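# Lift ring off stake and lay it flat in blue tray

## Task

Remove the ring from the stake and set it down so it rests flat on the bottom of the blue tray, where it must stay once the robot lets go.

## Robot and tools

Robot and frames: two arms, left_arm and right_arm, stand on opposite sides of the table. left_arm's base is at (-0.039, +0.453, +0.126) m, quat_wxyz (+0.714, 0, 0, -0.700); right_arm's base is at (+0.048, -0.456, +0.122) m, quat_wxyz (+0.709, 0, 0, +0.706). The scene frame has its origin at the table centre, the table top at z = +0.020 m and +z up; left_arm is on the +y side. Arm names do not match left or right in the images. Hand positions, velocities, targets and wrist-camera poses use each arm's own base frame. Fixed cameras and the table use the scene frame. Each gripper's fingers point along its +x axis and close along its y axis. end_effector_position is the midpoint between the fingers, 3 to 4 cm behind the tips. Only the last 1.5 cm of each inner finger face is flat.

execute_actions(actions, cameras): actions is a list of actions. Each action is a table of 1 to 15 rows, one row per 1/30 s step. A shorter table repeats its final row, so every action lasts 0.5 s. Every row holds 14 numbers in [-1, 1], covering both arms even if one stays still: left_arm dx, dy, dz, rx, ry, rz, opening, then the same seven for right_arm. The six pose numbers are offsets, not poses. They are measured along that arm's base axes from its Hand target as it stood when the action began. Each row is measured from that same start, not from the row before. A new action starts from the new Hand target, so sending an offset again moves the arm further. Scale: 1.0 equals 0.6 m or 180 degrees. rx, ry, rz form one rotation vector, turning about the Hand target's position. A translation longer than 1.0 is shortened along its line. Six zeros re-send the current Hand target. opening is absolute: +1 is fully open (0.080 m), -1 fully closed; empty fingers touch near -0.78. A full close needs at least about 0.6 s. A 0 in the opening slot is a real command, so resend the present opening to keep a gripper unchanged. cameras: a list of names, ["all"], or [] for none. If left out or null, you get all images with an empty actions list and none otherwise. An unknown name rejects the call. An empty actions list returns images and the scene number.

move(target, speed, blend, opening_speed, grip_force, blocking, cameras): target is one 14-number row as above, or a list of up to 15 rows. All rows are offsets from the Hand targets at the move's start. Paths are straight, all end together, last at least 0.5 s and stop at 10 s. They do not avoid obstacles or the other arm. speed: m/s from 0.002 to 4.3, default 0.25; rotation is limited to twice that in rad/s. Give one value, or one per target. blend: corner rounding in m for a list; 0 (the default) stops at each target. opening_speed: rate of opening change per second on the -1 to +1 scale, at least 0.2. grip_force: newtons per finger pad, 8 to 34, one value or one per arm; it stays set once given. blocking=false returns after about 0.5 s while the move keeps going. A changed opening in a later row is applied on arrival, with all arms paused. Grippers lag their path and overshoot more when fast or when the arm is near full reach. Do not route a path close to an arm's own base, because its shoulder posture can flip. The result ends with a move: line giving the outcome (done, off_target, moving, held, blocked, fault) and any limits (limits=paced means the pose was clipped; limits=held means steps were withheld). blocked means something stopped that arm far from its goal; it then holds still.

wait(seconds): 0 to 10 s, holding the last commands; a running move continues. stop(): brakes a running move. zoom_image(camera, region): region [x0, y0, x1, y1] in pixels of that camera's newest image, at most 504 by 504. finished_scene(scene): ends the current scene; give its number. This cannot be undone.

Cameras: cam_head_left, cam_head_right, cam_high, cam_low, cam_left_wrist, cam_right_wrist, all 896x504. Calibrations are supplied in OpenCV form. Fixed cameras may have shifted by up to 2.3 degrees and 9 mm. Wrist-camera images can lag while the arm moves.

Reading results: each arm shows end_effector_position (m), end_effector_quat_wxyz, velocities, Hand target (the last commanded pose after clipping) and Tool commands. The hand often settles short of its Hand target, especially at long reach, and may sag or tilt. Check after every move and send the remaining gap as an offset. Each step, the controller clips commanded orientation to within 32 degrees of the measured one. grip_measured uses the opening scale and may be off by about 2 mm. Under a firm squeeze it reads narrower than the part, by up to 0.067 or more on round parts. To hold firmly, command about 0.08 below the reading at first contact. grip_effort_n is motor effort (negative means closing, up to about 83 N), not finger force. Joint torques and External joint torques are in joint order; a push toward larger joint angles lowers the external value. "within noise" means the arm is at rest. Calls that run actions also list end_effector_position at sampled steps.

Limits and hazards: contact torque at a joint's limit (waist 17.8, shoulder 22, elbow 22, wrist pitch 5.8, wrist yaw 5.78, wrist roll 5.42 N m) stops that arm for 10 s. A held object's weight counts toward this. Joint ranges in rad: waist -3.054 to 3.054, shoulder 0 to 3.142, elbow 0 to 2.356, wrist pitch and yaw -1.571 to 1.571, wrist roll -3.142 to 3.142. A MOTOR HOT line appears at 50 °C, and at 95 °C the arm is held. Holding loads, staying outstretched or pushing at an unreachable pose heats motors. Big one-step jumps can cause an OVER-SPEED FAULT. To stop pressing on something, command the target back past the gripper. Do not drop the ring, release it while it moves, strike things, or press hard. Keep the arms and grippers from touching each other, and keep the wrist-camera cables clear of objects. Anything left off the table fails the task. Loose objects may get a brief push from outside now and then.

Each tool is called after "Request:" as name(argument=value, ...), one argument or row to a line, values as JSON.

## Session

Request:
execute_actions(
  actions=[],
)

Request:
zoom_image(
  camera="cam_high",
  region=[290, 190, 560, 410],
)

Request:
zoom_image(
  camera="cam_low",
  region=[380, 240, 580, 330],
)

Scene clock: 0.00 s.
left_arm: end_effector_position=(+0.2405, -0.3438, +0.0323) grip_measured=+1.000 grip_effort_n=n/a end_effector_quat_wxyz=(+0.844, +0.455, +0.180, -0.218) | right_arm: end_effector_position=(+0.2006, -0.2822, +0.1155) grip_measured=+1.000 grip_effort_n=n/a end_effector_quat_wxyz=(-0.352, -0.462, -0.236, +0.779)
Joint positions: left_arm=[-1.221 1.964 0.868 0.287 -0.803 0.278 0.08] | right_arm=[-0.75 1.852 1.45 -1.184 0.481 1.51 0.08]
Joint velocities: within noise
Joint torques (N m): no reading
External joint torques (N m): no reading
Heat: left arm: hottest elbow 32 °C (+0.0 °C/min); right arm: hottest wrist pitch 30 °C (+0.0 °C/min).
Hand target: left_arm +0.2410, -0.3447, +0.0344; +0.846, +0.453, +0.178, -0.217 | right_arm +0.2007, -0.2826, +0.1163; -0.352, -0.462, -0.235, +0.779
Tool commands: left_gripper/opening=+1.0 right_gripper/opening=+1.0
camera_calibration:
cam_left_wrist: T_world_to_cam=[[-0.498535, -0.501135, -0.707337, -0.0150548], [-0.27967, 0.865317, -0.415947, 0.42266], [0.820516, -0.00954326, -0.571543, -0.10659], [0, 0, 0, 1]] pos_world=[0.198159, -0.374297, 0.104235]
cam_right_wrist: T_world_to_cam=[[-0.753651, 0.656146, 0.0385145, 0.343129], [0.637848, 0.74426, -0.198058, 0.142008], [-0.15862, -0.1247, -0.979433, 0.187897], [0, 0, 0, 1]] pos_world=[0.197824, -0.307403, 0.198943]

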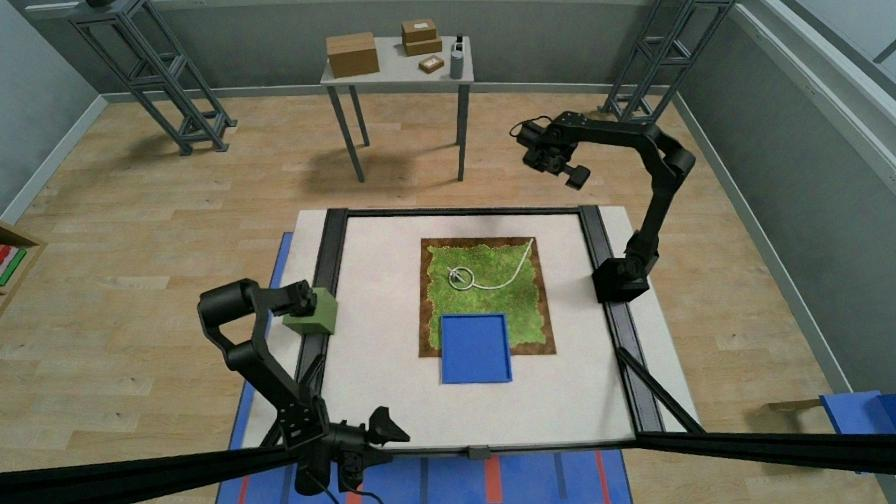

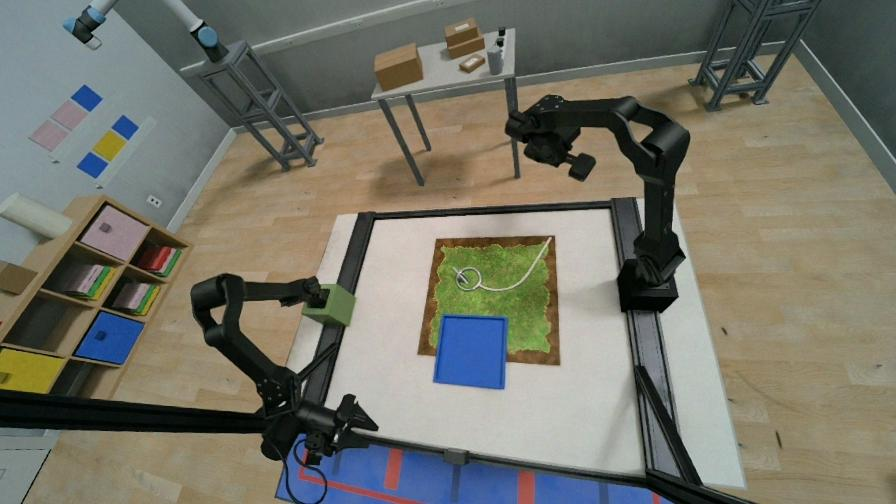

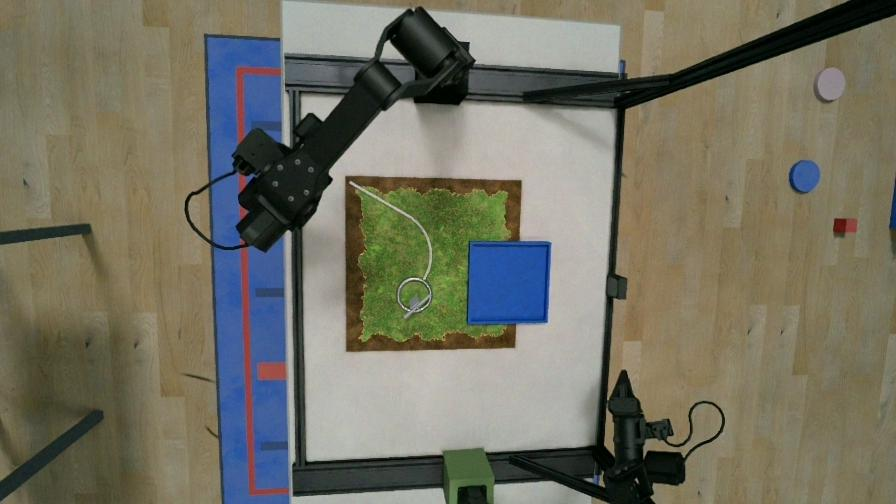

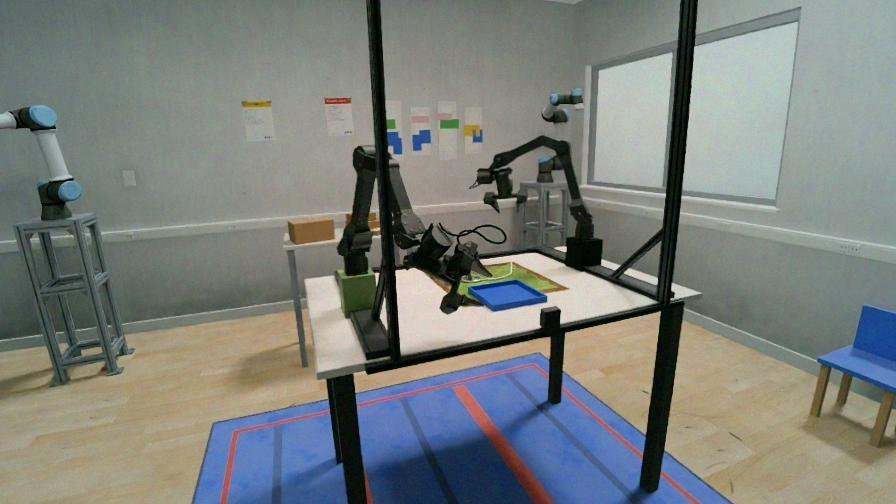

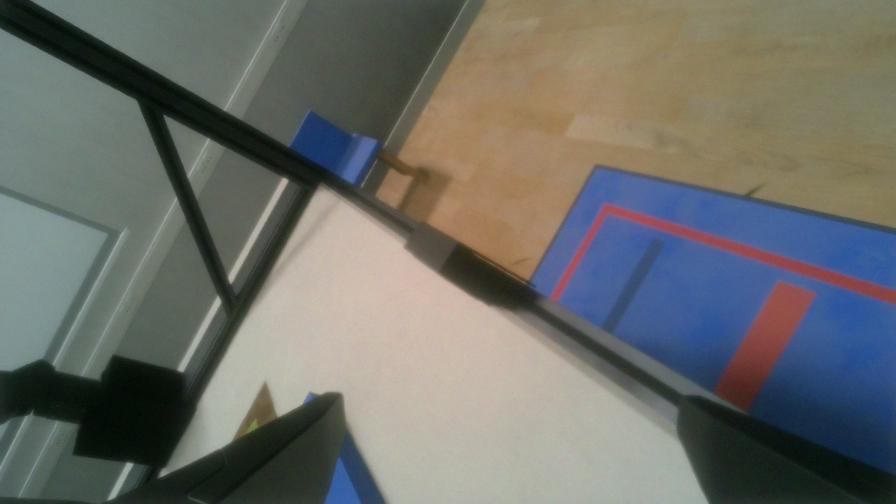

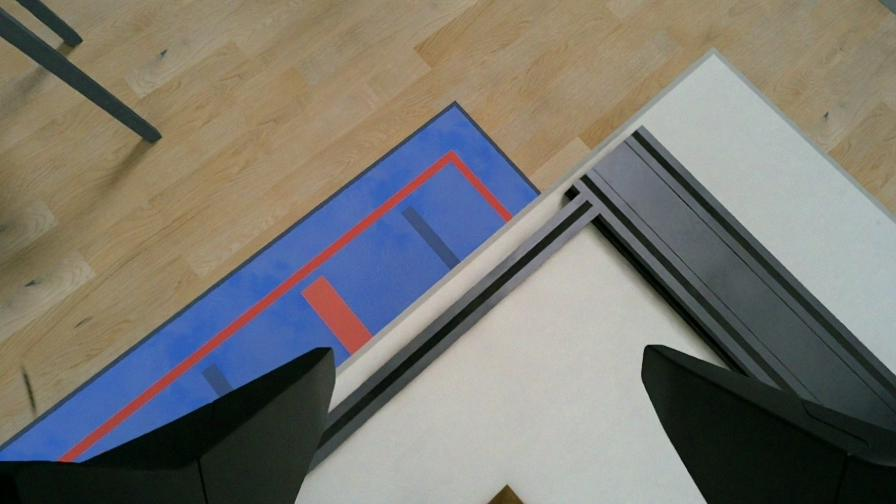

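Scaled by 1.867 from the camera's 896x504 image, which has a finer 1280x720 frame.

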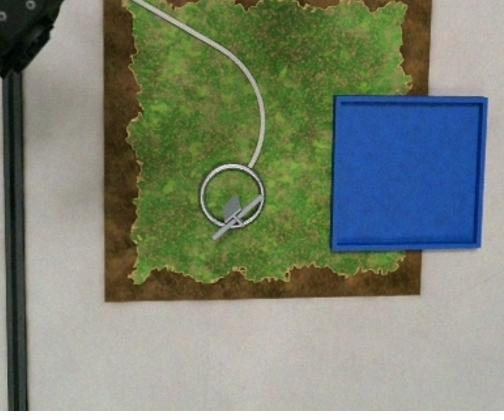

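Scaled by 2.520 from the camera's 896x504 image, which has a finer 1280x720 frame.

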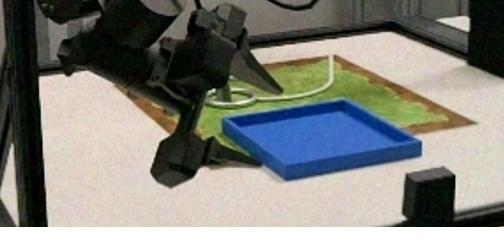

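Request:
move(
  target=[-0.08,0,0.2,0,0,0,1.0,0.4155,0.3543,-0.1688,0.1660,-0.0135,0.4329,-0.05],
  speed=0.3,
  cameras=["cam_right_wrist", "cam_low", "cam_high"],
)

Request:
zoom_image(
  camera="cam_low",
  region=[420, 250, 560, 320],
)

Scene clock: 206.40 s.
left_arm: end_effector_position=(+0.1930, -0.3431, +0.1463) grip_measured=+1.000 grip_effort_n=-1.2 end_effector_quat_wxyz=(+0.840, +0.461, +0.184, -0.219) | right_arm: end_effector_position=(+0.4488, -0.0710, +0.0185) grip_measured=-0.046 grip_effort_n=-16.5 end_effector_quat_wxyz=(+0.643, +0.298, +0.638, -0.301)
Joint positions: left_arm=[-1.359 1.663 1.066 -0.347 -0.888 0.119 0.08] | right_arm=[-0.155 2.355 1.9 -1.11 0.006 0.72 0.033]
Joint torques (N m): left_arm=[-0.29 -7.52 6.38 0.81 -0.78 -0.13] | right_arm=[-0.03 -8.67 7.02 0.08 -0.28 -0.2]
External joint torques (N m): left_arm=[-0.33 -0.88 0.41 -0.28 -0.39 -0.09] | right_arm=[-0.03 2.21 1.51 -0.24 -0.32 -0.2]
Heat: left arm: hottest shoulder 37 °C (+1.0 °C/min); right arm: hottest shoulder 36 °C (+1.0 °C/min).
Hand target: left_arm +0.1930, -0.3448, +0.1545; +0.846, +0.453, +0.178, -0.217 | right_arm +0.4501, -0.0701, +0.0151; +0.642, +0.298, +0.641, -0.297
Off the commanded pose: left_arm 0.008 m, 1 deg | right_arm 0.004 m, 1 deg.
move: done
camera_calibration:
cam_right_wrist: T_world_to_cam=[[-0.780024, -0.625729, 0.00513686, 0.316768], [-0.601617, 0.752173, 0.268873, 0.355465], [-0.172105, 0.206637, -0.963162, 0.18783], [0, 0, 0, 1]] pos_world=[0.493267, -0.107974, 0.083709]
Images, in order (width x height): cam_high 896x504, cam_low 896x504, cam_right_wrist 896x504.

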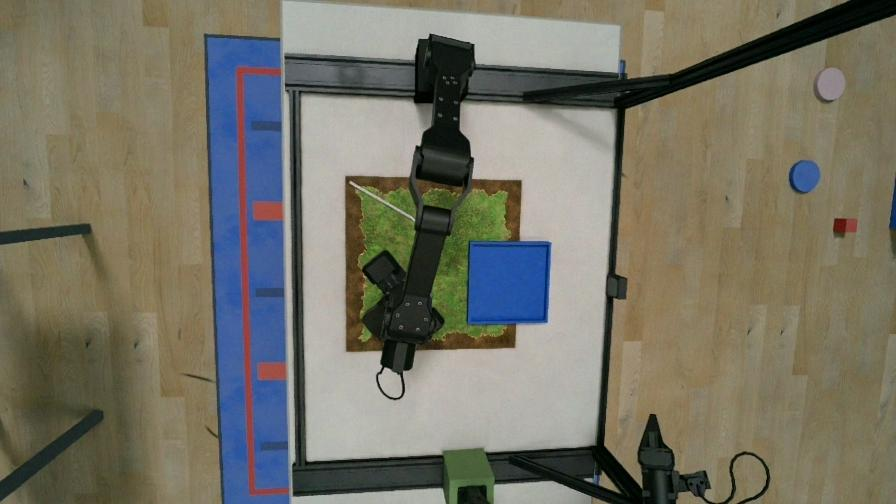

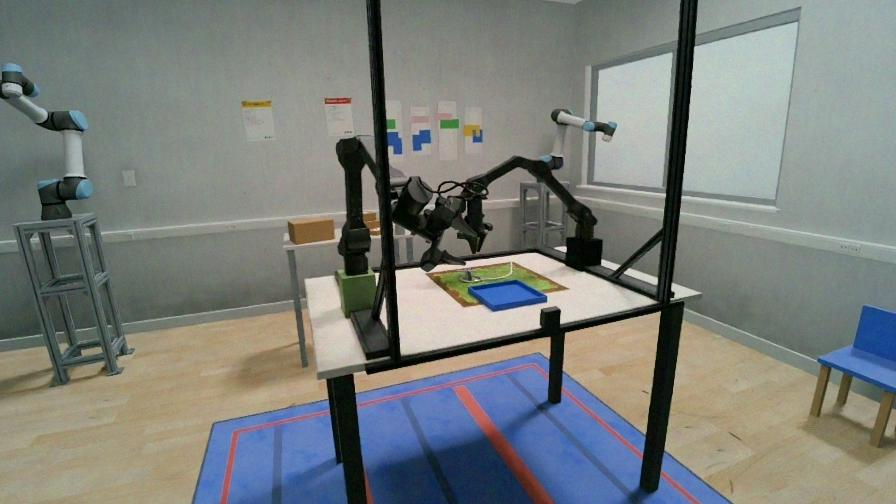

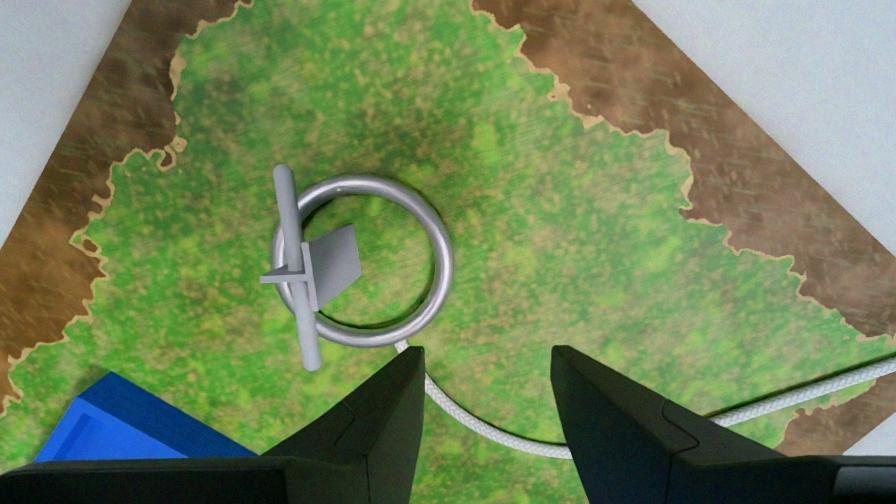

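Scaled by 3.600 from the camera's 896x504 image, which has a finer 1280x720 frame.

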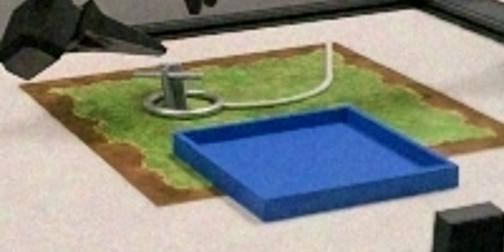

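Request:
zoom_image(
  camera="cam_low",
  region=[450, 255, 500, 290],
)

Request:
zoom_image(
  camera="cam_right_wrist",
  region=[240, 140, 480, 390],
)

Scaled by 10.080 from the camera's 896x504 image, which has a finer 1280x720 frame.

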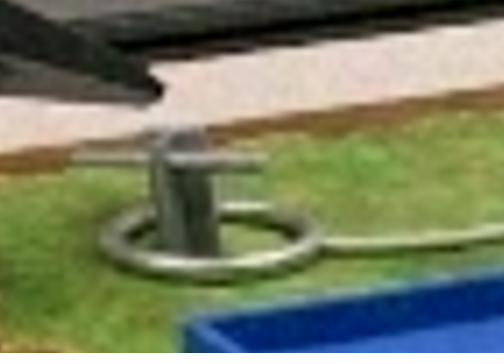

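Scaled by 2.016 from the camera's 896x504 image, which has a finer 1280x720 frame.

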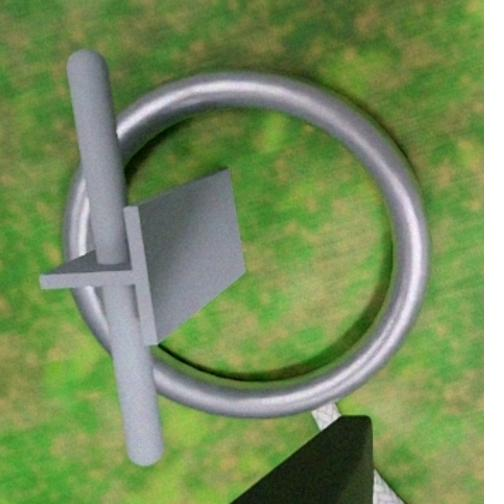

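Request:
move(
  target=[
    [0,0,0,0,0,0,1.0,0.0098,0.0102,-0.1,0,0,0,-0.05],
    [0,0,0,0,0,0,1.0,0.0098,0.0102,-0.1618,0,0,0,-0.05],
  ],
  speed=[0.15, 0.06],
  blend=[0.02, 0],
  cameras=["cam_right_wrist", "cam_low"],
)

Request:
zoom_image(
  camera="cam_low",
  region=[440, 240, 510, 290],
)

Scene clock: 373.10 s.
left_arm: end_effector_position=(+0.1930, -0.3431, +0.1463) grip_measured=+1.000 grip_effort_n=-1.2 end_effector_quat_wxyz=(+0.840, +0.461, +0.184, -0.219) | right_arm: end_effector_position=(+0.4597, -0.0656, -0.0743) grip_measured=-0.046 grip_effort_n=-16.0 end_effector_quat_wxyz=(+0.649, +0.297, +0.635, -0.296)
Joint positions: left_arm=[-1.359 1.663 1.066 -0.347 -0.888 0.119 0.08] | right_arm=[-0.14 2.522 1.817 -0.847 0.004 0.724 0.033]
Joint torques (N m): left_arm=[-0.27 -7.44 6.36 0.8 -0.76 -0.11] | right_arm=[0.05 -8.89 4.63 0.44 -0.19 0.15]
External joint torques (N m): left_arm=[-0.31 -0.82 0.42 -0.29 -0.37 -0.07] | right_arm=[0.05 2.47 -0.54 0.08 -0.23 0.15]
Heat: left arm: hottest elbow 46 °C (+1.0 °C/min); right arm: hottest shoulder 45 °C (+1.0 °C/min).
Hand target: left_arm +0.1930, -0.3448, +0.1545; +0.846, +0.453, +0.178, -0.217 | right_arm +0.4559, -0.0639, -0.0821; +0.642, +0.298, +0.641, -0.297
Off the commanded pose: left_arm 0.008 m, 1 deg | right_arm 0.009 m, 1 deg.
move: off_target (right_arm); blend cut to 0.0185 m at target 1
camera_calibration:
cam_right_wrist: T_world_to_cam=[[-0.773505, -0.633775, -0.00431392, 0.324819], [-0.612651, 0.745946, 0.261198, 0.387131], [-0.162323, 0.204681, -0.965276, 0.0945204], [0, 0, 0, 1]] pos_world=[0.503768, -0.102263, -0.00847808]
Images, in order (width x height): cam_low 896x504, cam_right_wrist 896x504.

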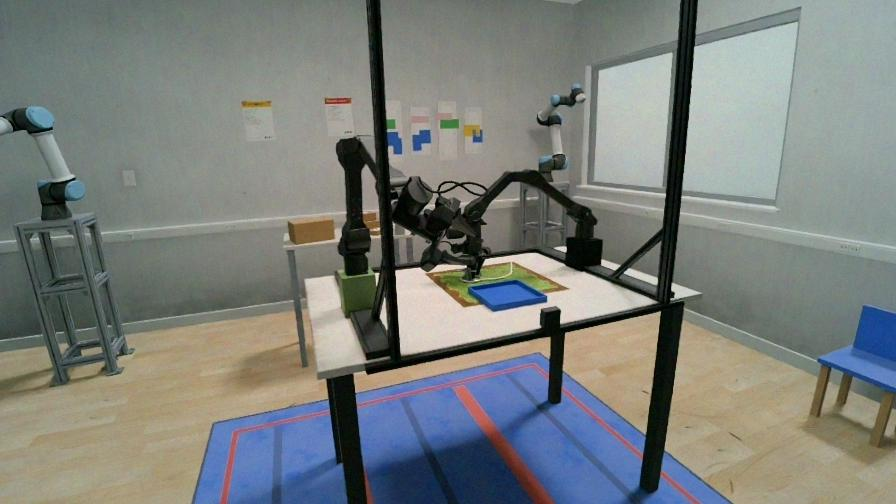

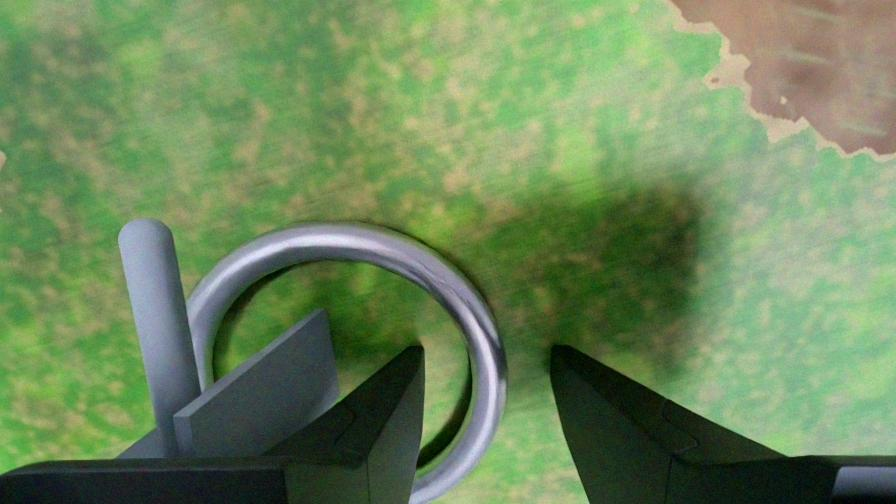

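Scaled by 7.200 from the camera's 896x504 image, which has a finer 1280x720 frame.

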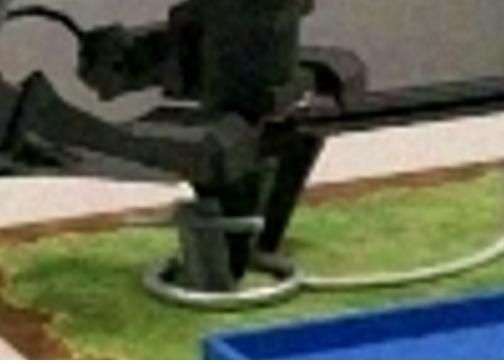

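Request:
move(
  target=[
    [0,0,0,0,0,0,1.0,0,0,0,0,0,0,-0.8],
    [0,0,0,0,0,0,1.0,0.005,-0.0017,0.0333,0,0,0,-0.8],
    [0,0,0,0,0,0,1.0,0.0442,-0.0105,0.0367,0,0,0,-0.8],
  ],
  speed=0.07,
  blend=[0, 0.005, 0],
  opening_speed=1.2,
  cameras=["cam_right_wrist", "cam_low"],
)

Request:
zoom_image(
  camera="cam_low",
  region=[440, 240, 510, 290],
)

Scene clock: 463.77 s.
left_arm: end_effector_position=(+0.1930, -0.3431, +0.1463) grip_measured=+1.000 grip_effort_n=-0.7 end_effector_quat_wxyz=(+0.840, +0.461, +0.184, -0.219) | right_arm: end_effector_position=(+0.4807, -0.0699, -0.0585) grip_measured=-0.633 grip_effort_n=-83.5 end_effector_quat_wxyz=(+0.642, +0.296, +0.641, -0.299)
Joint positions: left_arm=[-1.359 1.663 1.066 -0.347 -0.888 0.119 0.08] | right_arm=[-0.143 2.601 2.04 -1.01 0.004 0.724 0.007]
Joint torques (N m): left_arm=[-0.32 -7.48 6.35 0.81 -0.77 -0.14] | right_arm=[-0.21 -9.97 7.17 0.1 -0.19 -0.01]
External joint torques (N m): left_arm=[-0.31 -0.91 0.42 -0.27 -0.39 -0.1] | right_arm=[-0.21 1.82 1.83 -0.22 -0.23 -0.01]
Heat: left arm: hottest elbow 47 °C (+1.0 °C/min); right arm: hottest shoulder 39 °C (-1.0 °C/min).
Hand target: left_arm +0.1930, -0.3448, +0.1545; +0.846, +0.453, +0.178, -0.217 | right_arm +0.4825, -0.0703, -0.0600; +0.642, +0.298, +0.641, -0.298
Off the commanded pose: left_arm 0.008 m, 1 deg | right_arm 0.002 m, 0 deg.
move: done
camera_calibration:
cam_right_wrist: T_world_to_cam=[[-0.775188, -0.631676, 0.00832085, 0.34014], [-0.605667, 0.746885, 0.274464, 0.396472], [-0.179587, 0.207721, -0.961561, 0.122772], [0, 0, 0, 1]] pos_world=[0.525851, -0.106763, 0.00640563]
Images, in order (width x height): cam_low 896x504, cam_right_wrist 896x504.

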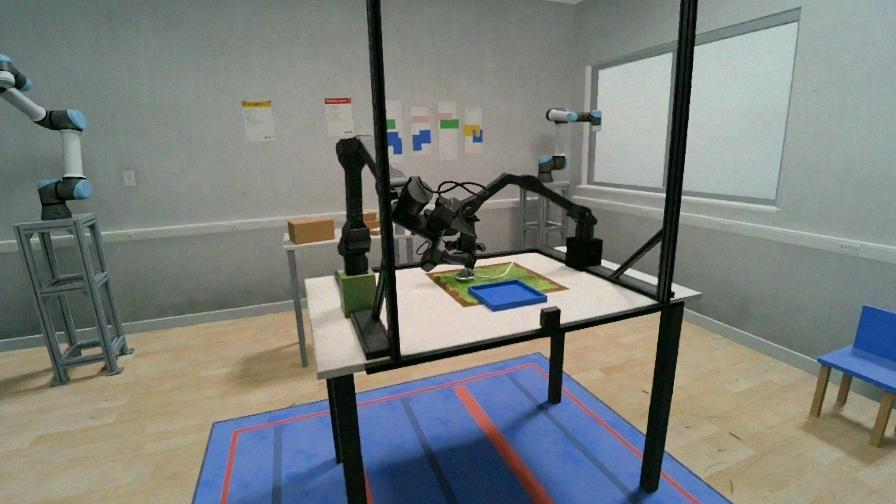

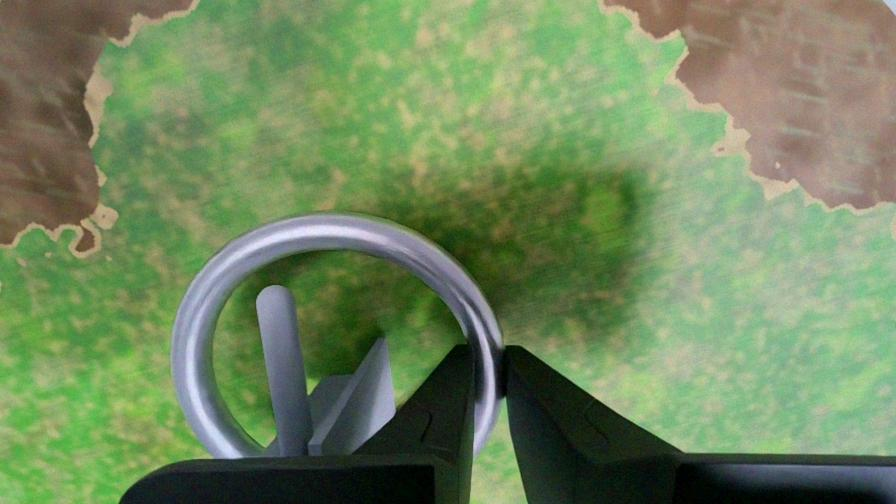

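Scaled by 7.200 from the camera's 896x504 image, which has a finer 1280x720 frame.

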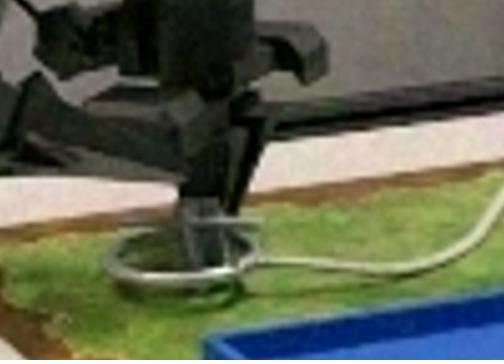

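Request:
move(
  target=[
    [0,0,0,0,0,0,1.0,0.0133,0.0005,0.0008,0,0,0,-0.8],
    [0,0,0,0,0,0,1.0,0.0043,0.0108,0.0170,-0.0631,-0.0544,0,-0.8],
  ],
  speed=[0.06, 0.1],
  blend=[0.001, 0],
  cameras=["cam_right_wrist", "cam_low"],
)

Request:
zoom_image(
  camera="cam_low",
  region=[440, 240, 510, 290],
)

Scene clock: 546.03 s.
left_arm: end_effector_position=(+0.1930, -0.3431, +0.1463) grip_measured=+1.000 grip_effort_n=-0.7 end_effector_quat_wxyz=(+0.840, +0.461, +0.184, -0.219) | right_arm: end_effector_position=(+0.4821, -0.0630, -0.0596) grip_measured=-0.633 grip_effort_n=-83.5 end_effector_quat_wxyz=(+0.714, +0.254, +0.562, -0.331)
Joint positions: left_arm=[-1.359 1.663 1.066 -0.347 -0.888 0.119 0.08] | right_arm=[-0.076 2.464 1.748 -0.689 0.176 0.77 0.007]
Joint torques (N m): left_arm=[-0.34 -7.45 6.35 0.81 -0.77 -0.13] | right_arm=[0.07 -13.12 4.94 0.84 0.44 0.21]
External joint torques (N m): left_arm=[-0.34 -0.92 0.5 -0.25 -0.39 -0.1] | right_arm=[-0.02 -1.95 -0.36 0.26 0.31 0.21]
Heat: left arm: hottest elbow 48 °C (+1.0 °C/min); right arm: hottest shoulder 48 °C (+4.1 °C/min).
Hand target: left_arm +0.1930, -0.3448, +0.1545; +0.846, +0.453, +0.178, -0.217 | right_arm +0.4850, -0.0638, -0.0499; +0.720, +0.257, +0.552, -0.333
Off the commanded pose: left_arm 0.008 m, 1 deg | right_arm 0.010 m, 1 deg.
move: off_target (right_arm)
camera_calibration:
cam_right_wrist: T_world_to_cam=[[-0.771766, -0.635837, 0.00937541, 0.343723], [-0.63506, 0.771416, 0.040205, 0.394225], [-0.0327962, 0.0250749, -0.999147, 0.0359678], [0, 0, 0, 1]] pos_world=[0.51681, -0.086461, 0.0168648]
Images, in order (width x height): cam_low 896x504, cam_right_wrist 896x504.

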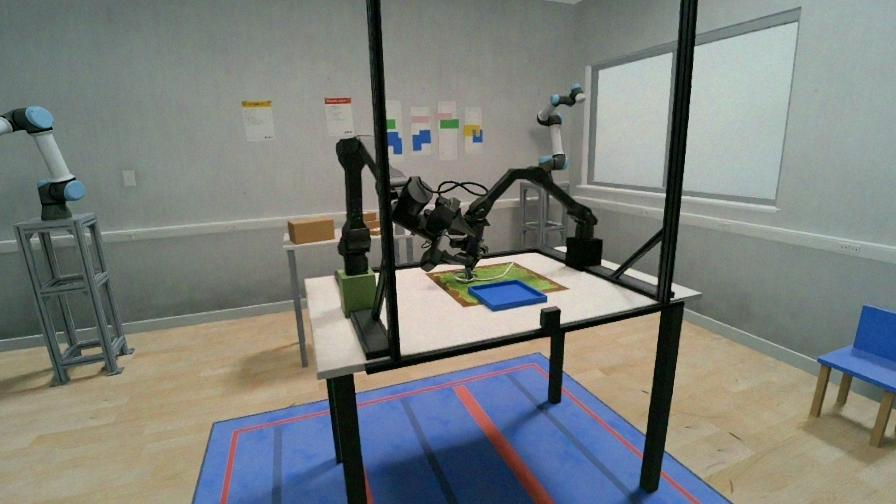

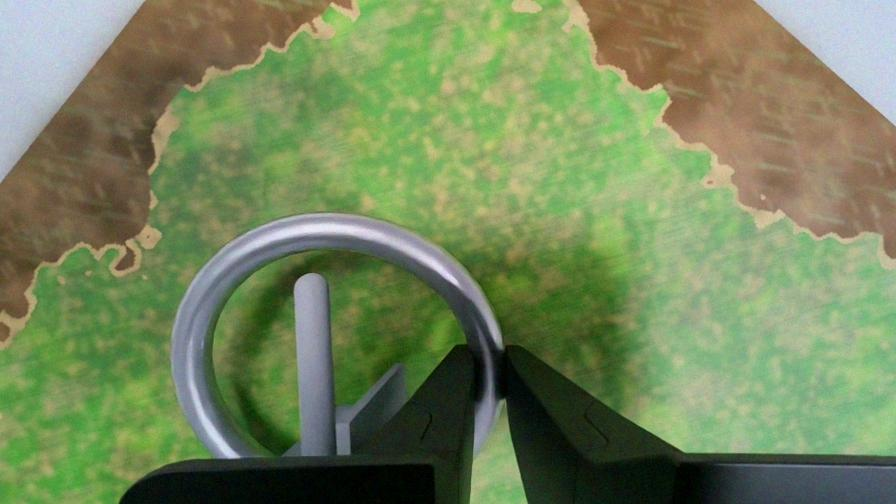

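Scaled by 7.200 from the camera's 896x504 image, which has a finer 1280x720 frame.

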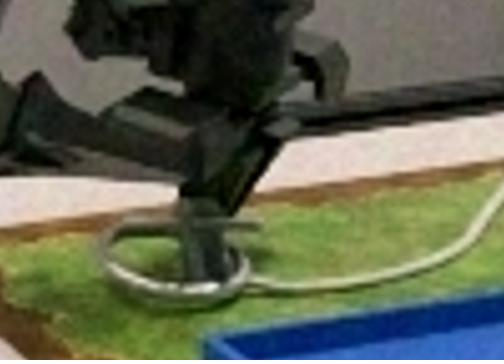

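Request:
move(
  target=[0,0,0,0,0,0,1.0,-0.0065,0.0075,0.0303,-0.0631,-0.0544,0,-0.8],
  speed=0.1,
  cameras=["cam_right_wrist", "cam_low"],
)

Request:
zoom_image(
  camera="cam_low",
  region=[440, 240, 510, 290],
)

Scene clock: 607.40 s.
left_arm: end_effector_position=(+0.1930, -0.3431, +0.1463) grip_measured=+1.000 grip_effort_n=-0.7 end_effector_quat_wxyz=(+0.840, +0.461, +0.184, -0.219) | right_arm: end_effector_position=(+0.4778, -0.0579, -0.0423) grip_measured=-0.633 grip_effort_n=-83.5 end_effector_quat_wxyz=(+0.780, +0.208, +0.467, -0.360)
Joint positions: left_arm=[-1.359 1.663 1.066 -0.347 -0.888 0.119 0.08] | right_arm=[-0.006 2.326 1.488 -0.396 0.374 0.785 0.007]
Joint torques (N m): left_arm=[-0.33 -7.52 6.35 0.8 -0.75 -0.12] | right_arm=[0.02 -12.38 5.09 1.32 0.74 0.2]
External joint torques (N m): left_arm=[-0.34 -0.97 0.48 -0.27 -0.37 -0.09] | right_arm=[0.02 -1.99 -0.11 0.5 0.48 0.2]
Heat: left arm: hottest elbow 48 °C (+0.0 °C/min); right arm: hottest shoulder 57 °C (+8.1 °C/min). Fold the right arm in close to its base, or ease its load, before you think long.
Hand target: left_arm +0.1930, -0.3448, +0.1545; +0.846, +0.453, +0.178, -0.217 | right_arm +0.4811, -0.0593, -0.0317; +0.786, +0.212, +0.453, -0.363
Off the commanded pose: left_arm 0.008 m, 1 deg | right_arm 0.011 m, 2 deg.
MOTOR HOT: joint 2 (shoulder) of the right arm reports 57 °C; the controller stops that arm at 95 °C. To cool a motor, set the load down, stop pushing, or move to a pose that needs little force.
move: off_target (right_arm)
camera_calibration:
cam_right_wrist: T_world_to_cam=[[-0.769336, -0.638818, 0.00573239, 0.342045], [-0.624752, 0.750462, -0.215618, 0.369967], [0.133439, -0.169464, -0.976461, -0.0367771], [0, 0, 0, 1]] pos_world=[0.499192, -0.065374, 0.0418993]
Images, in order (width x height): cam_low 896x504, cam_right_wrist 896x504.

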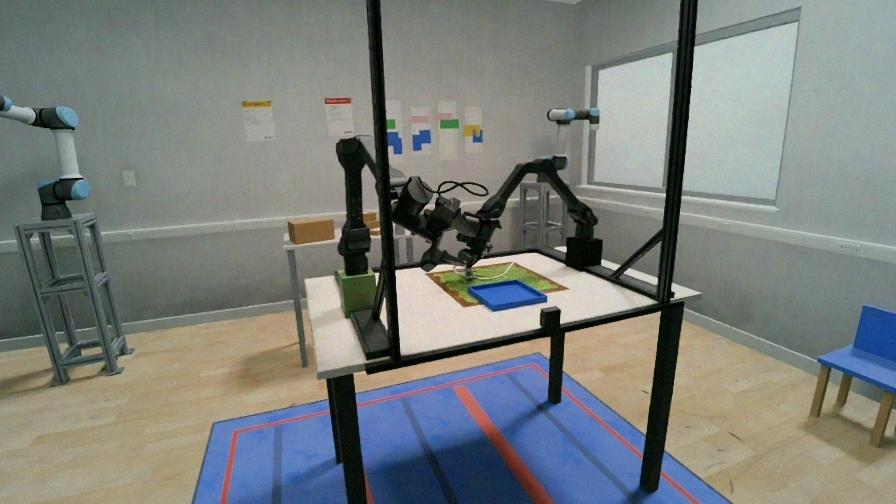

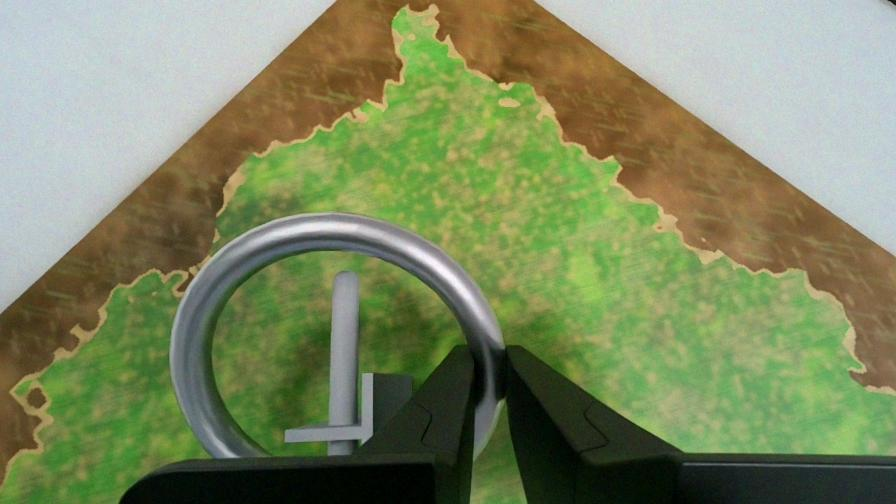

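Scaled by 7.200 from the camera's 896x504 image, which has a finer 1280x720 frame.

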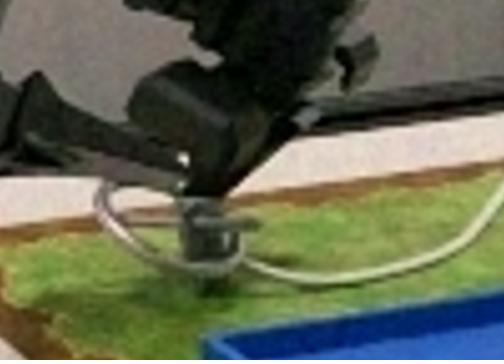

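Request:
move(
  target=[0,0,0,0,0,0,1.0,-0.0478,0.0555,0.01,0,0,0,-0.8],
  speed=0.1,
  cameras=["cam_right_wrist", "cam_low"],
)

Request:
zoom_image(
  camera="cam_low",
  region=[440, 240, 510, 290],
)

Scene clock: 648.00 s.
left_arm: end_effector_position=(+0.1930, -0.3431, +0.1463) grip_measured=+1.000 grip_effort_n=-0.7 end_effector_quat_wxyz=(+0.840, +0.461, +0.184, -0.219) | right_arm: end_effector_position=(+0.4502, -0.0252, -0.0343) grip_measured=-0.633 grip_effort_n=-83.5 end_effector_quat_wxyz=(+0.782, +0.208, +0.464, -0.361)
Joint positions: left_arm=[-1.359 1.663 1.066 -0.347 -0.888 0.119 0.08] | right_arm=[0.076 2.23 1.352 -0.383 0.405 0.868 0.007]
Joint torques (N m): left_arm=[-0.33 -7.45 6.37 0.8 -0.77 -0.12] | right_arm=[-0.02 -11.46 4.78 1.15 0.67 0.22]
External joint torques (N m): left_arm=[-0.35 -0.75 0.34 -0.31 -0.37 -0.08] | right_arm=[-0.02 -1.75 -0.34 0.34 0.39 0.22]
Heat: left arm: hottest elbow 48 °C (+0.0 °C/min); right arm: hottest shoulder 59 °C (+4.0 °C/min). Fold the right arm in close to its base, or ease its load, before you think long.
Hand target: left_arm +0.1930, -0.3448, +0.1545; +0.846, +0.453, +0.178, -0.217 | right_arm +0.4524, -0.0260, -0.0258; +0.786, +0.212, +0.453, -0.363
Off the commanded pose: left_arm 0.008 m, 1 deg | right_arm 0.009 m, 2 deg.
MOTOR HOT: still on. Joint 2 (shoulder) of the right arm reports 59 °C.
move: off_target (right_arm)
camera_calibration:
cam_right_wrist: T_world_to_cam=[[-0.769577, -0.638531, 0.00537796, 0.341742], [-0.623586, 0.749698, -0.221572, 0.329133], [0.137449, -0.17387, -0.975129, -0.0215225], [0, 0, 0, 1]] pos_world=[0.471197, -0.0322794, 0.0501015]
Images, in order (width x height): cam_low 896x504, cam_right_wrist 896x504.

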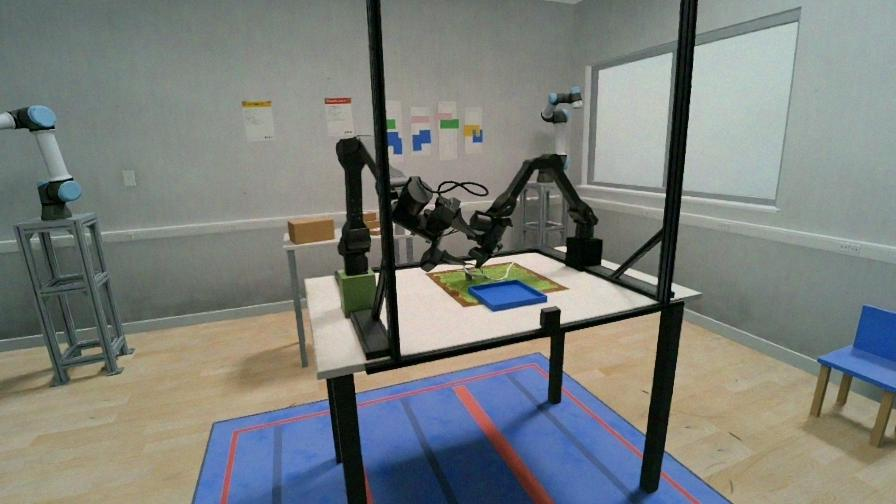

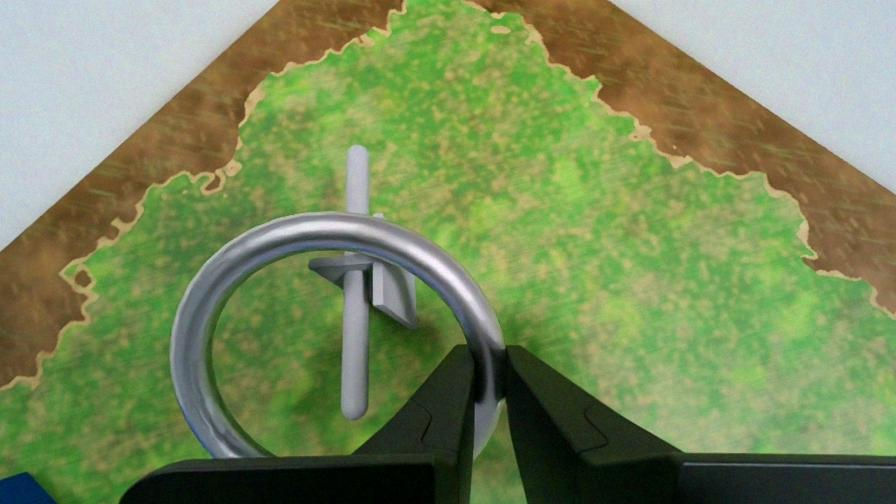

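Scaled by 7.200 from the camera's 896x504 image, which has a finer 1280x720 frame.

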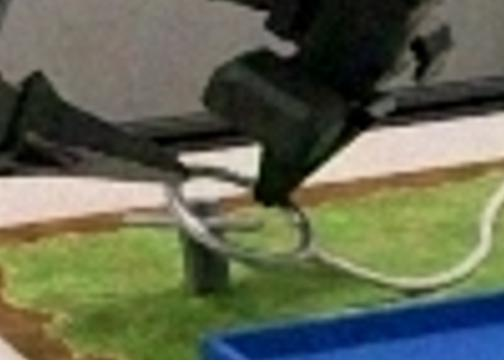

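Request:
move(
  target=[
    [0,0,0,0,0,0,1.0,0,0,0.0917,0,0,0,-0.8],
    [0,0,0,0,0,0,1.0,-0.0323,0.3033,0.0767,0.1263,0.1088,0,-0.8],
    [0,0,0,0,0,0,1.0,-0.0323,0.3033,-0.05,0.1263,0.1088,0,-0.8],
  ],
  speed=[0.15, 0.22, 0.12],
  blend=[0.02, 0.02, 0],
  cameras=["cam_right_wrist", "cam_low"],
)

Request:
zoom_image(
  camera="cam_low",
  region=[440, 240, 580, 330],
)

Scene clock: 682.30 s.
left_arm: end_effector_position=(+0.1930, -0.3431, +0.1463) grip_measured=+1.000 grip_effort_n=-0.7 end_effector_quat_wxyz=(+0.840, +0.461, +0.184, -0.219) | right_arm: end_effector_position=(+0.4343, +0.1553, -0.0526) grip_measured=-0.633 grip_effort_n=-83.5 end_effector_quat_wxyz=(+0.645, +0.296, +0.639, -0.295)
Joint positions: left_arm=[-1.359 1.663 1.066 -0.347 -0.888 0.119 0.08] | right_arm=[0.345 2.48 1.833 -0.917 0.005 1.208 0.007]
Joint torques (N m): left_arm=[-0.32 -7.43 6.33 0.79 -0.75 -0.11] | right_arm=[-0.21 -9.7 5.09 0.44 -0.21 0.2]
External joint torques (N m): left_arm=[-0.37 -0.78 0.35 -0.3 -0.35 -0.07] | right_arm=[-0.18 1.56 -0.16 0.11 -0.27 0.2]
Heat: left arm: hottest elbow 49 °C (+1.0 °C/min); right arm: hottest shoulder 54 °C (-4.0 °C/min). Fold the right arm in close to its base, or ease its load, before you think long.
Hand target: left_arm +0.1930, -0.3448, +0.1545; +0.846, +0.453, +0.178, -0.217 | right_arm +0.4331, +0.1559, -0.0556; +0.642, +0.298, +0.641, -0.297
Off the commanded pose: left_arm 0.008 m, 1 deg | right_arm 0.004 m, 1 deg.
MOTOR HOT: still on. Joint 2 (shoulder) of the right arm reports 54 °C.
move: done
camera_calibration:
cam_right_wrist: T_world_to_cam=[[-0.772068, -0.635538, 0.00137213, 0.445184], [-0.611596, 0.743565, 0.270299, 0.201432], [-0.172805, 0.20785, -0.962776, 0.0702897], [0, 0, 0, 1]] pos_world=[0.479054, 0.118544, 0.0126155]
Images, in order (width x height): cam_low 896x504, cam_right_wrist 896x504.

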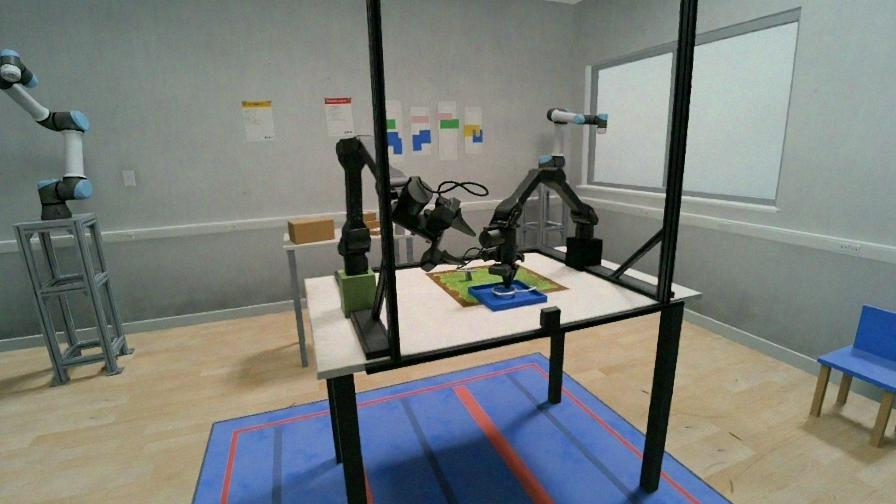

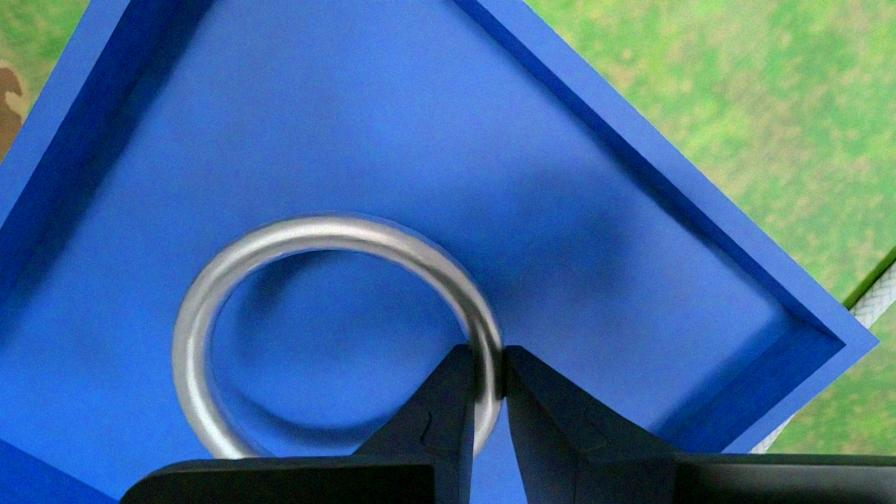

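Scaled by 3.600 from the camera's 896x504 image, which has a finer 1280x720 frame.

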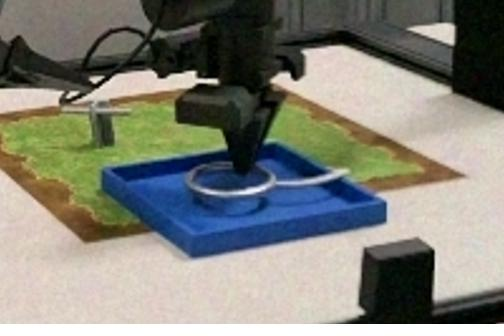

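Request:
move(
  target=[
    [0,0,0,0,0,0,1.0,0,0,-0.0423,0,0,0,-0.8],
    [0,0,0,0,0,0,1.0,0,0,-0.037,0,0,0,-0.05],
    [0,0,0,0,0,0,1.0,0,0,0.12,0,0,0,-0.05],
  ],
  speed=[0.05, 0.03, 0.12],
  opening_speed=0.8,
  cameras=["cam_right_wrist", "cam_low"],
)

Request:
zoom_image(
  camera="cam_low",
  region=[440, 240, 580, 330],
)

Scene clock: 715.77 s.
left_arm: end_effector_position=(+0.1930, -0.3431, +0.1463) grip_measured=+1.000 grip_effort_n=-1.2 end_effector_quat_wxyz=(+0.840, +0.461, +0.184, -0.219) | right_arm: end_effector_position=(+0.4306, +0.1542, +0.0092) grip_measured=-0.054 grip_effort_n=18.8 end_effector_quat_wxyz=(+0.639, +0.290, +0.645, -0.301)
Joint positions: left_arm=[-1.359 1.663 1.066 -0.347 -0.888 0.119 0.08] | right_arm=[0.345 2.4 1.943 -1.13 0.004 1.208 0.033]
Joint torques (N m): left_arm=[-0.28 -7.46 6.36 0.81 -0.77 -0.09] | right_arm=[0.03 -11.63 6.95 0.04 -0.18 0.18]
External joint torques (N m): left_arm=[-0.25 -0.8 0.41 -0.27 -0.38 -0.06] | right_arm=[0.03 -0.66 1.54 -0.23 -0.23 0.17]
Heat: left arm: hottest elbow 49 °C (+1.0 °C/min); right arm: hottest shoulder 55 °C (-2.0 °C/min). Fold the right arm in close to its base, or ease its load, before you think long.
Hand target: left_arm +0.1930, -0.3448, +0.1545; +0.846, +0.453, +0.178, -0.217 | right_arm +0.4331, +0.1561, +0.0164; +0.642, +0.298, +0.641, -0.297
Off the commanded pose: left_arm 0.008 m, 1 deg | right_arm 0.008 m, 1 deg.
MOTOR HOT: still on. Joint 2 (shoulder) of the right arm reports 55 °C.
move: done; target 2's new opening was sent with right_arm's hand 0.010 m and 1 deg from that target
camera_calibration:
cam_right_wrist: T_world_to_cam=[[-0.772055, -0.635159, 0.0224515, 0.441252], [-0.605306, 0.745618, 0.278674, 0.180173], [-0.193743, 0.201562, -0.960123, 0.139358], [0, 0, 0, 1]] pos_world=[0.47673, 0.117836, 0.0736845]
Images, in order (width x height): cam_low 896x504, cam_right_wrist 896x504.

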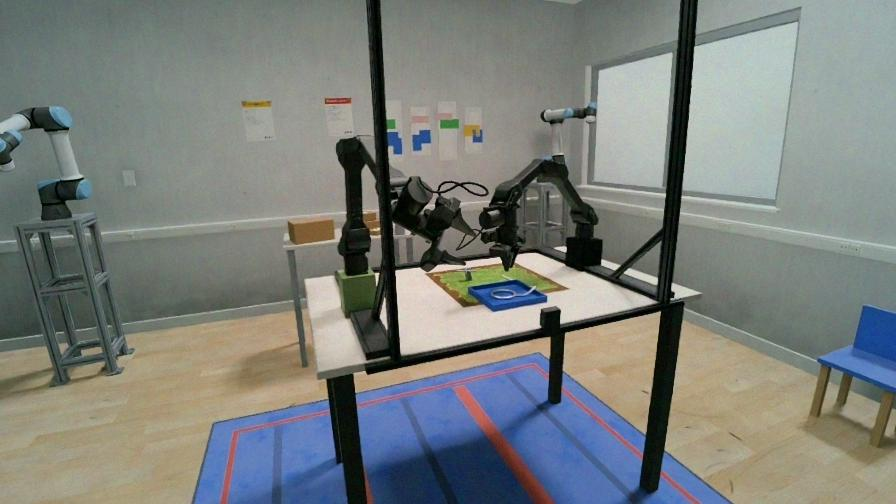

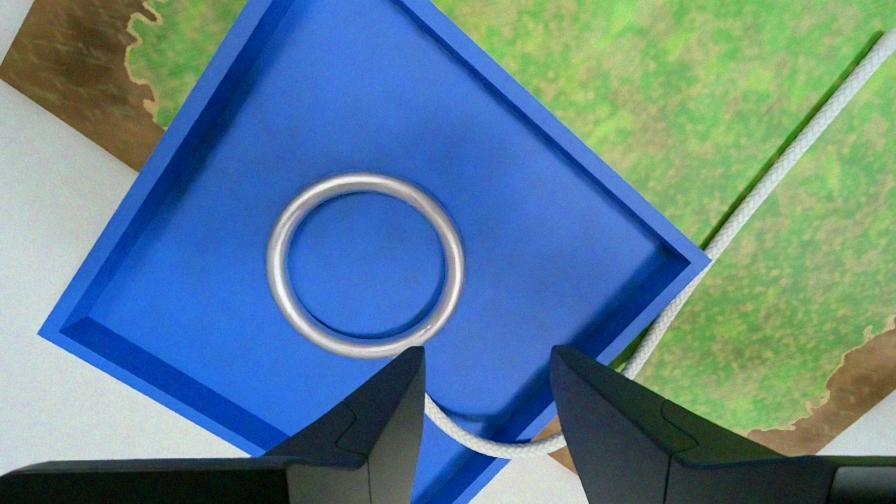

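Scaled by 3.600 from the camera's 896x504 image, which has a finer 1280x720 frame.

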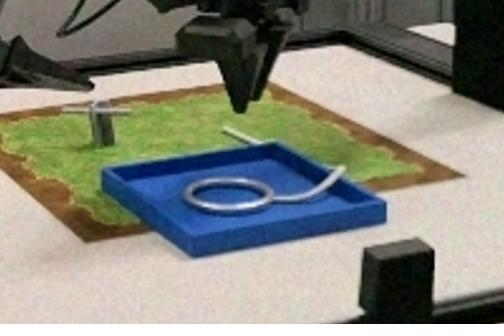

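Request:
finished_scene(
  scene=2,
)

The scene is finished: the task was done.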